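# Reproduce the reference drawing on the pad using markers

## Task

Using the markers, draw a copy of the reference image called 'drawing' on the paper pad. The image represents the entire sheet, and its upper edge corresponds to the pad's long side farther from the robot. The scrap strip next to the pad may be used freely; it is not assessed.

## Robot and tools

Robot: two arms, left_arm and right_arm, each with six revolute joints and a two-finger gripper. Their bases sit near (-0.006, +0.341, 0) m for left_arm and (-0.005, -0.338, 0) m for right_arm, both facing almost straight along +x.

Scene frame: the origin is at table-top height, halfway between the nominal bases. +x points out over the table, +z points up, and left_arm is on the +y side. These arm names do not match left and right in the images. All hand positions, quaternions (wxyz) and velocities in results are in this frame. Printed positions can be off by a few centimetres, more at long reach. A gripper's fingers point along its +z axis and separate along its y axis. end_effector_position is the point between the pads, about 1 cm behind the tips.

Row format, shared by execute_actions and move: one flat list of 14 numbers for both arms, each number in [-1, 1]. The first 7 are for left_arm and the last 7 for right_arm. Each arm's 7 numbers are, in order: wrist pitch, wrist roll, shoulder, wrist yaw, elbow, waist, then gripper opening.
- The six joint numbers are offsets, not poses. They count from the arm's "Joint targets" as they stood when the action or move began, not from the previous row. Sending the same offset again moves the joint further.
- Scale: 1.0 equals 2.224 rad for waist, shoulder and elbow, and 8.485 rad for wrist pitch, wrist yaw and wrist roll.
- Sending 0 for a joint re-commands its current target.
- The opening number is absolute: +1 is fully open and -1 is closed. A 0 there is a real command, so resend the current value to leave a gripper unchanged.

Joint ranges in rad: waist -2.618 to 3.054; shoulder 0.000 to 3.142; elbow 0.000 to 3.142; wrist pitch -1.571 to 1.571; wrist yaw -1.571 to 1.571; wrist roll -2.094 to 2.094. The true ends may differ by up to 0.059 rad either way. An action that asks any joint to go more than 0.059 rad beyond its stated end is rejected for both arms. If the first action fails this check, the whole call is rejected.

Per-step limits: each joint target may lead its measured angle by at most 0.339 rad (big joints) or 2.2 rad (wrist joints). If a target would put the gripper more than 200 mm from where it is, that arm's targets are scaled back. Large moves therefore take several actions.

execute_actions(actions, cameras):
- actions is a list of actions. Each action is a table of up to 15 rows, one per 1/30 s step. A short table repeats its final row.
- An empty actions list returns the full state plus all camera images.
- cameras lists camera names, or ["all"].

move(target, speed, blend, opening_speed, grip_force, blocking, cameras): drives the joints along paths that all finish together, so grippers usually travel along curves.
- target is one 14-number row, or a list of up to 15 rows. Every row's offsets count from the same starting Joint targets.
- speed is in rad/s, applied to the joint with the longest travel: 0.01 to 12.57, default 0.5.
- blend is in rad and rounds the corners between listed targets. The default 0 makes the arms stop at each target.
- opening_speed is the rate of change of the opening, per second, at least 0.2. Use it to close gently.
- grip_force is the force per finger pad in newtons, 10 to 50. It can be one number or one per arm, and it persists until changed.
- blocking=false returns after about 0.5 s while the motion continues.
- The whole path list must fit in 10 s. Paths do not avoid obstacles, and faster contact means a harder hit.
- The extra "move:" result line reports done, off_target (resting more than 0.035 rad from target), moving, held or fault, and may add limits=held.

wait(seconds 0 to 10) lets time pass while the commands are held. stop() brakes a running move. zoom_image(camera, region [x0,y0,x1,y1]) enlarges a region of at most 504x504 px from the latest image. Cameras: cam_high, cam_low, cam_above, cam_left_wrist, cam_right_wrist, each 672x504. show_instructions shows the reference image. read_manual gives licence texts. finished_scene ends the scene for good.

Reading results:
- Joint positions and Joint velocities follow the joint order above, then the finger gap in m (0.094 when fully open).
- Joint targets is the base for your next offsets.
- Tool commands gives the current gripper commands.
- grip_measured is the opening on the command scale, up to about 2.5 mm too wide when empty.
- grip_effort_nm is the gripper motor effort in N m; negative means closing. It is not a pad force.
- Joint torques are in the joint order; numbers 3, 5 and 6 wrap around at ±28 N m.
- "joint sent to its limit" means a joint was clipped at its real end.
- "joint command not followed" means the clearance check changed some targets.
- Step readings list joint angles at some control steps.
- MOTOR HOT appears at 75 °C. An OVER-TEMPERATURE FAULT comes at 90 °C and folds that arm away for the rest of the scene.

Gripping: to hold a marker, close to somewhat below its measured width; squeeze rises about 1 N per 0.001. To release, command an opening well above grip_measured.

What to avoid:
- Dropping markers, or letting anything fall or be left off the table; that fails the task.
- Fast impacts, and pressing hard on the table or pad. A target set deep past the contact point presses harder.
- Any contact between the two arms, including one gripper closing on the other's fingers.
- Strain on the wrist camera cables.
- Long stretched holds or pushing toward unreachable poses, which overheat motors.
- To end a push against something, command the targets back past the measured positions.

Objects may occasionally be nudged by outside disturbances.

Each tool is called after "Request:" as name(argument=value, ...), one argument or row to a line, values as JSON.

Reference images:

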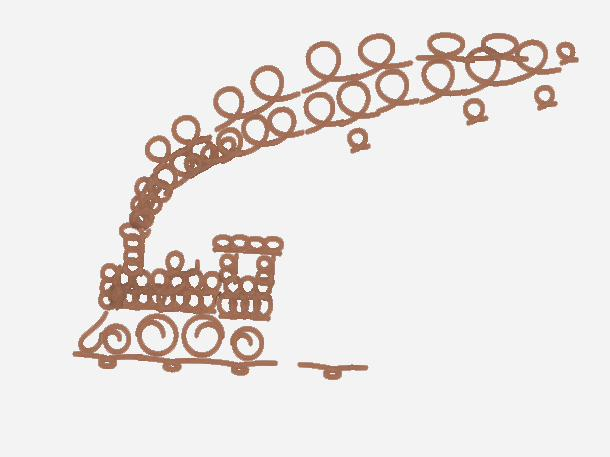

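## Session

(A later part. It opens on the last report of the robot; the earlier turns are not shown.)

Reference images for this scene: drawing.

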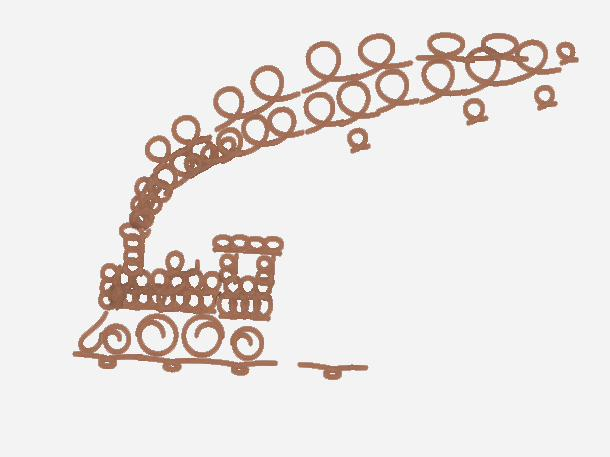

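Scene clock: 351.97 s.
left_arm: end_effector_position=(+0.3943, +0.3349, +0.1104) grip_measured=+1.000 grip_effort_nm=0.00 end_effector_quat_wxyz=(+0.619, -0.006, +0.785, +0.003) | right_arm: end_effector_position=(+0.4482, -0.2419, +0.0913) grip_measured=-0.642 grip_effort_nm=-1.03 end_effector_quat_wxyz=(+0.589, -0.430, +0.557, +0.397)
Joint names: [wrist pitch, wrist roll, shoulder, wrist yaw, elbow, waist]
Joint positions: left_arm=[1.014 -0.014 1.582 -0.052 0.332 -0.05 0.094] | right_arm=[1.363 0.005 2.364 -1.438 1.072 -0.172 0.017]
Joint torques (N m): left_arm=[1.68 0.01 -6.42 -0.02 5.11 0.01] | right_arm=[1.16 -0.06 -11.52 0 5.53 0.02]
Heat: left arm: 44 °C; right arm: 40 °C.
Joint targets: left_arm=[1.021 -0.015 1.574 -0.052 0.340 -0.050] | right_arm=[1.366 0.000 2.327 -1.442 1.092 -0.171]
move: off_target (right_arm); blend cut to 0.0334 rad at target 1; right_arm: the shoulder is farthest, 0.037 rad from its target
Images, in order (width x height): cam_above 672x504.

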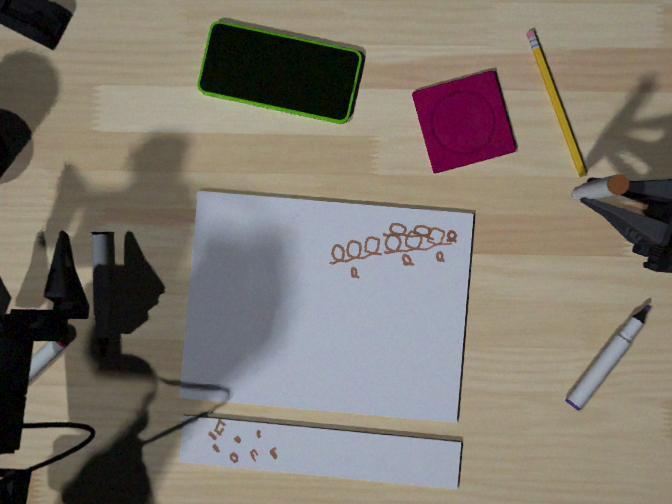

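Request:
move(
  target=[
    [0,0,0,0,0,0,1, 0,0,0.035162,0.069234,0,0.299708,-1],
    [0,0,0,0,0,0,1, 0,0,0.035162,0.066877,0,0.290715,-1],
    [0,0,0,0,0,0,1, 0,0,0.05,0.066877,0,0.290715,-1],
  ],
  speed=[0.4,0.1,0.08],
)

Request:
move(
  target=[
    [0,0,0,0,0,0,1, 0,0,0,-0.003632,0,-0.019118,-1],
    [0,0,0,0,0,0,1, 0,0,0,-0.006095,0,-0.024998,-1],
    [0,0,0,0,0,0,1, 0,0,0,-0.001797,0,-0.028043,-1],
    [0,0,0,0,0,0,1, 0,0,0,0.001452,0,-0.019591,-1],
    [0,0,0,0,0,0,1, 0,0,0,0.005362,0,-0.016725,-1],
    [0,0,0,0,0,0,1, 0,0,0,0.009906,0,-0.00794,-1],
    [0,0,0,0,0,0,1, 0,0,0,0.014706,0,-0.00081,-1],
    [0,0,0,0,0,0,1, 0,0,0,0.017169,0,0.00507,-1],
    [0,0,0,0,0,0,1, 0,0,0,0.012871,0,0.008115,-1],
    [0,0,0,0,0,0,1, 0,0,0,0.009622,0,-0.000337,-1],
    [0,0,0,0,0,0,1, 0,0,0,0.005712,0,-0.003203,-1],
    [0,0,0,0,0,0,1, 0,0,0,0.001168,0,-0.011988,-1],
    [0,0,0,0,0,0,1, 0,0,0,-0.003632,0,-0.019118,-1],
    [0,0,0,0,0,0,1, 0,0,0,-0.013305,0,-0.0386,-1],
  ],
  speed=0.06,
  blend=[0.001,0.001,0.001,0.001,0.001,0.001,0.001,0.001,0.001,0.001,0.001,0.001,0.001,0],
)

Request:
move(
  target=[
    [0,0,0,0,0,0,1, 0,0,0,-0.005556,0,-0.015806,-1],
    [0,0,0,0,0,0,1, 0,0,0,-0.007515,0,-0.021221,-1],
    [0,0,0,0,0,0,1, 0,0,0,-0.003055,0,-0.024191,-1],
    [0,0,0,0,0,0,1, 0,0,0,-0.000046,0,-0.016151,-1],
    [0,0,0,0,0,0,1, 0,0,0,0.003412,0,-0.013859,-1],
    [0,0,0,0,0,0,1, 0,0,0,0.007345,0,-0.005781,-1],
    [0,0,0,0,0,0,1, 0,0,0,0.011396,0,0.000554,-1],
    [0,0,0,0,0,0,1, 0,0,0,0.013355,0,0.005969,-1],
    [0,0,0,0,0,0,1, 0,0,0,0.008895,0,0.008939,-1],
    [0,0,0,0,0,0,1, 0,0,0,0.005886,0,0.000899,-1],
    [0,0,0,0,0,0,1, 0,0,0,0.002428,0,-0.001393,-1],
    [0,0,0,0,0,0,1, 0,0,0,-0.001505,0,-0.009471,-1],
    [0,0,0,0,0,0,1, 0,0,0,-0.005556,0,-0.015806,-1],
    [0,0,0,0,0,0,1, 0,0,0,-0.014077,0,-0.034032,-1],
  ],
  speed=0.06,
  blend=[0.001,0.001,0.001,0.001,0.001,0.001,0.001,0.001,0.001,0.001,0.001,0.001,0.001,0],
)

Request:
move(
  target=[
    [0,0,0,0,0,0,1, 0,0,-0.028777,0,0,0,-1],
    [0,0,0,0,0,0,1, 0,0,-0.028777,0.053915,0,0.143727,-1],
    [0,0,0,0,0,0,1, 0,0,-0.028777,0.051558,0,0.134735,-1],
    [0,0,0,0,0,0,1, 0,0,0,0.051558,0,0.134735,-1],
  ],
  speed=[0.3,0.4,0.1,0.08],
)

Request:
move(
  target=[
    [0,0,0,0,0,0,1, 0,0,0,-0.00108,0,-0.014223,-1],
    [0,0,0,0,0,0,1, 0,0,0,-0.00444,0,-0.020924,-1],
    [0,0,0,0,0,0,1, 0,0,0,-0.000161,0,-0.023258,-1],
    [0,0,0,0,0,0,1, 0,0,0,0.001572,0,-0.014443,-1],
    [0,0,0,0,0,0,1, 0,0,0,0.007785,0,-0.009468,-1],
    [0,0,0,0,0,0,1, 0,0,0,0.012781,0,0.000098,-1],
    [0,0,0,0,0,0,1, 0,0,0,0.017376,0,0.006543,-1],
    [0,0,0,0,0,0,1, 0,0,0,0.020736,0,0.013244,-1],
    [0,0,0,0,0,0,1, 0,0,0,0.016457,0,0.015578,-1],
    [0,0,0,0,0,0,1, 0,0,0,0.014724,0,0.006763,-1],
    [0,0,0,0,0,0,1, 0,0,0,0.008511,0,0.001788,-1],
    [0,0,0,0,0,0,1, 0,0,0,0.003515,0,-0.007778,-1],
    [0,0,0,0,0,0,1, 0,0,0,-0.00108,0,-0.014223,-1],
    [0,0,0,0,0,0,1, 0,0,0,-0.007632,0,-0.028703,-1],
  ],
  speed=0.062,
  blend=[0.001,0.001,0.001,0.001,0.001,0.001,0.001,0.001,0.001,0.001,0.001,0.001,0.001,0],
)

Request:
move(
  target=[
    [0,0,0,0,0,0,1, 0,0,0,-0.004459,0,-0.013556,-1],
    [0,0,0,0,0,0,1, 0,0,0,-0.007414,0,-0.020051,-1],
    [0,0,0,0,0,0,1, 0,0,0,-0.002987,0,-0.02242,-1],
    [0,0,0,0,0,0,1, 0,0,0,-0.001242,0,-0.013765,-1],
    [0,0,0,0,0,0,1, 0,0,0,0.004696,0,-0.009284,-1],
    [0,0,0,0,0,0,1, 0,0,0,0.009363,0,-0.000091,-1],
    [0,0,0,0,0,0,1, 0,0,0,0.013579,0,0.00603,-1],
    [0,0,0,0,0,0,1, 0,0,0,0.016534,0,0.012525,-1],
    [0,0,0,0,0,0,1, 0,0,0,0.012107,0,0.014894,-1],
    [0,0,0,0,0,0,1, 0,0,0,0.010362,0,0.006239,-1],
    [0,0,0,0,0,0,1, 0,0,0,0.004424,0,0.001758,-1],
    [0,0,0,0,0,0,1, 0,0,0,-0.000243,0,-0.007435,-1],
    [0,0,0,0,0,0,1, 0,0,0,-0.004459,0,-0.013556,-1],
    [0,0,0,0,0,0,1, 0,0,0,-0.01671,0,-0.03454,-1],
  ],
  speed=0.063,
  blend=[0.001,0.001,0.001,0.001,0.001,0.001,0.001,0.001,0.001,0.001,0.001,0.001,0.001,0],
)

Request:
move(
  target=[
    [0,0,0,0,0,0,1, 0,0,-0.03,0,0,0,-1],
    [0,0,0,0,0,0,1, 0,0,-0.05,0,0,-0.2,-1],
  ],
  speed=[0.3,0.8],
  blend=[0.05,0],
  cameras=["cam_above"],
)

Request:
zoom_image(
  camera="cam_above",
  region=[270, 200, 390, 270],
)

Scene clock: 362.30 s.
left_arm: end_effector_position=(+0.3943, +0.3349, +0.1104) grip_measured=+1.000 grip_effort_nm=0.00 end_effector_quat_wxyz=(+0.619, -0.006, +0.785, +0.003) | right_arm: end_effector_position=(+0.3956, +0.0168, +0.0664) grip_measured=-0.642 grip_effort_nm=-1.03 end_effector_quat_wxyz=(+0.558, -0.436, +0.554, +0.438)
Joint names: [wrist pitch, wrist roll, shoulder, wrist yaw, elbow, waist]
Joint positions: left_arm=[1.014 -0.014 1.582 -0.052 0.332 -0.05 0.094] | right_arm=[1.364 0.005 2.428 -0.869 1.072 0.48 0.017]
Joint torques (N m): left_arm=[1.66 0.08 -6.46 -0.07 5.38 -0.17] | right_arm=[1.46 -0.06 -8.24 -0.06 5.57 -0.39]
Heat: left arm: 44 °C; right arm: 41 °C.
Joint targets: left_arm=[1.021 -0.015 1.574 -0.052 0.340 -0.050] | right_arm=[1.366 0.000 2.438 -0.875 1.092 0.475]
move: done

Scene clock: 371.37 s.
left_arm: end_effector_position=(+0.3943, +0.3349, +0.1104) grip_measured=+1.000 grip_effort_nm=0.00 end_effector_quat_wxyz=(+0.619, -0.006, +0.785, +0.003) | right_arm: end_effector_position=(+0.4045, -0.0126, +0.0664) grip_measured=-0.642 grip_effort_nm=-1.03 end_effector_quat_wxyz=(+0.552, -0.444, +0.548, +0.445)
Joint names: [wrist pitch, wrist roll, shoulder, wrist yaw, elbow, waist]
Joint positions: left_arm=[1.014 -0.014 1.582 -0.052 0.332 -0.05 0.094] | right_arm=[1.365 0.005 2.428 -0.98 1.072 0.396 0.017]
Joint torques (N m): left_arm=[1.68 0.03 -6.45 -0.05 5.16 -0.12] | right_arm=[1.41 -0.06 -8.2 -0.07 5.52 -0.57]
Heat: left arm: 44 °C; right arm: 40 °C.
Joint targets: left_arm=[1.021 -0.015 1.574 -0.052 0.340 -0.050] | right_arm=[1.366 0.000 2.438 -0.987 1.092 0.390]
move: done

Scene clock: 379.70 s.
left_arm: end_effector_position=(+0.3943, +0.3349, +0.1104) grip_measured=+1.000 grip_effort_nm=0.00 end_effector_quat_wxyz=(+0.619, -0.006, +0.785, +0.003) | right_arm: end_effector_position=(+0.4071, -0.0397, +0.0662) grip_measured=-0.642 grip_effort_nm=-1.03 end_effector_quat_wxyz=(+0.542, -0.456, +0.538, +0.457)
Joint names: [wrist pitch, wrist roll, shoulder, wrist yaw, elbow, waist]
Joint positions: left_arm=[1.014 -0.014 1.582 -0.052 0.332 -0.05 0.094] | right_arm=[1.365 0.005 2.428 -1.1 1.072 0.32 0.017]
Joint torques (N m): left_arm=[1.66 0.06 -6.42 -0.06 5.12 -0.05] | right_arm=[1.36 -0.06 -8.14 -0.07 5.44 -0.54]
Heat: left arm: 44 °C; right arm: 40 °C.
Joint targets: left_arm=[1.021 -0.015 1.574 -0.052 0.340 -0.050] | right_arm=[1.366 0.000 2.438 -1.107 1.092 0.314]
move: done

Scene clock: 384.10 s.
left_arm: end_effector_position=(+0.3943, +0.3349, +0.1104) grip_measured=+1.000 grip_effort_nm=0.00 end_effector_quat_wxyz=(+0.619, -0.006, +0.785, +0.003) | right_arm: end_effector_position=(+0.3790, +0.0613, +0.0669) grip_measured=-0.642 grip_effort_nm=-1.03 end_effector_quat_wxyz=(+0.573, -0.417, +0.568, +0.420)
Joint names: [wrist pitch, wrist roll, shoulder, wrist yaw, elbow, waist]
Joint positions: left_arm=[1.014 -0.014 1.582 -0.052 0.332 -0.05 0.094] | right_arm=[1.366 0.005 2.428 -0.664 1.072 0.618 0.017]
Joint torques (N m): left_arm=[1.62 0.06 -6.41 -0.02 5.27 -0.06] | right_arm=[1.54 -0.06 -8.29 -0.06 5.67 -0.4]
Heat: left arm: 44 °C; right arm: 40 °C.
Joint targets: left_arm=[1.021 -0.015 1.574 -0.052 0.340 -0.050] | right_arm=[1.366 0.000 2.439 -0.669 1.092 0.614]
move: done

Scene clock: 392.90 s.
left_arm: end_effector_position=(+0.3943, +0.3349, +0.1104) grip_measured=+1.000 grip_effort_nm=0.00 end_effector_quat_wxyz=(+0.619, -0.006, +0.785, +0.003) | right_arm: end_effector_position=(+0.3921, +0.0406, +0.0670) grip_measured=-0.642 grip_effort_nm=-1.03 end_effector_quat_wxyz=(+0.572, -0.417, +0.567, +0.420)
Joint names: [wrist pitch, wrist roll, shoulder, wrist yaw, elbow, waist]
Joint positions: left_arm=[1.014 -0.014 1.582 -0.052 0.332 -0.05 0.094] | right_arm=[1.367 0.005 2.428 -0.727 1.072 0.556 0.017]
Joint torques (N m): left_arm=[1.66 0.04 -6.41 -0.03 5.31 -0.17] | right_arm=[1.5 -0.06 -8.28 -0.07 5.64 -0.58]
Heat: left arm: 44 °C; right arm: 40 °C.
Joint targets: left_arm=[1.021 -0.015 1.574 -0.052 0.340 -0.050] | right_arm=[1.366 0.000 2.439 -0.734 1.092 0.549]
move: done

Scene clock: 402.13 s.
left_arm: end_effector_position=(+0.3943, +0.3349, +0.1104) grip_measured=+1.000 grip_effort_nm=0.00 end_effector_quat_wxyz=(+0.619, -0.006, +0.785, +0.003) | right_arm: end_effector_position=(+0.3958, +0.0166, +0.0668) grip_measured=-0.642 grip_effort_nm=-1.03 end_effector_quat_wxyz=(+0.559, -0.436, +0.554, +0.437)
Joint names: [wrist pitch, wrist roll, shoulder, wrist yaw, elbow, waist]
Joint positions: left_arm=[1.014 -0.014 1.582 -0.052 0.332 -0.05 0.094] | right_arm=[1.367 0.005 2.428 -0.868 1.072 0.479 0.017]
Joint torques (N m): left_arm=[1.67 0.04 -6.5 -0.05 5.12 -0.02] | right_arm=[1.45 -0.06 -8.23 -0.07 5.57 -0.57]
Heat: left arm: 44 °C; right arm: 40 °C.
Joint targets: left_arm=[1.021 -0.015 1.574 -0.052 0.340 -0.050] | right_arm=[1.366 0.000 2.439 -0.876 1.092 0.473]
move: done

Scene clock: 403.67 s.
left_arm: end_effector_position=(+0.3943, +0.3349, +0.1104) grip_measured=+1.000 grip_effort_nm=0.00 end_effector_quat_wxyz=(+0.619, -0.006, +0.785, +0.003) | right_arm: end_effector_position=(+0.5126, -0.1948, +0.0963) grip_measured=-0.642 grip_effort_nm=-1.03 end_effector_quat_wxyz=(+0.660, -0.310, +0.618, +0.294)
Joint names: [wrist pitch, wrist roll, shoulder, wrist yaw, elbow, waist]
Joint positions: left_arm=[1.014 -0.014 1.582 -0.052 0.332 -0.05 0.094] | right_arm=[1.363 0.005 2.367 -0.874 1.072 0.024 0.017]
Joint torques (N m): left_arm=[1.69 0.06 -6.46 -0.02 5.27 -0.03] | right_arm=[1.46 -0.07 -11.97 0 5.85 0.25]
Heat: left arm: 44 °C; right arm: 40 °C.
Joint targets: left_arm=[1.021 -0.015 1.574 -0.052 0.340 -0.050] | right_arm=[1.366 0.000 2.327 -0.876 1.092 0.028]
move: off_target (right_arm); blend cut to 0.0334 rad at target 1; right_arm: the shoulder is farthest, 0.039 rad from its target
Images, in order (width x height): cam_above 672x504.

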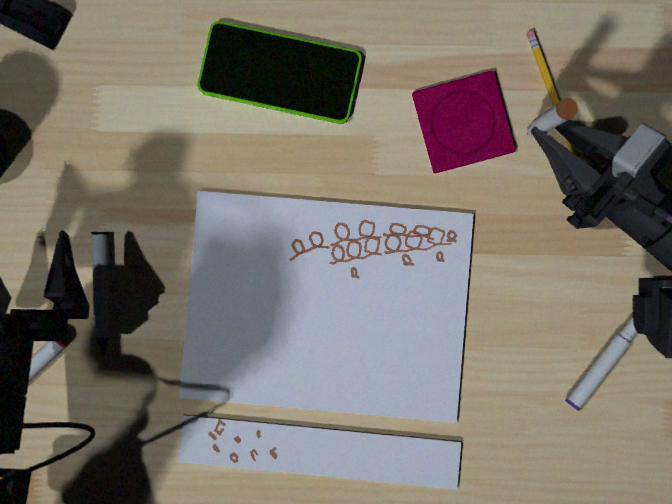

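Scaled by 4.200 from the camera's 672x504 image, which has a finer 960x720 frame.

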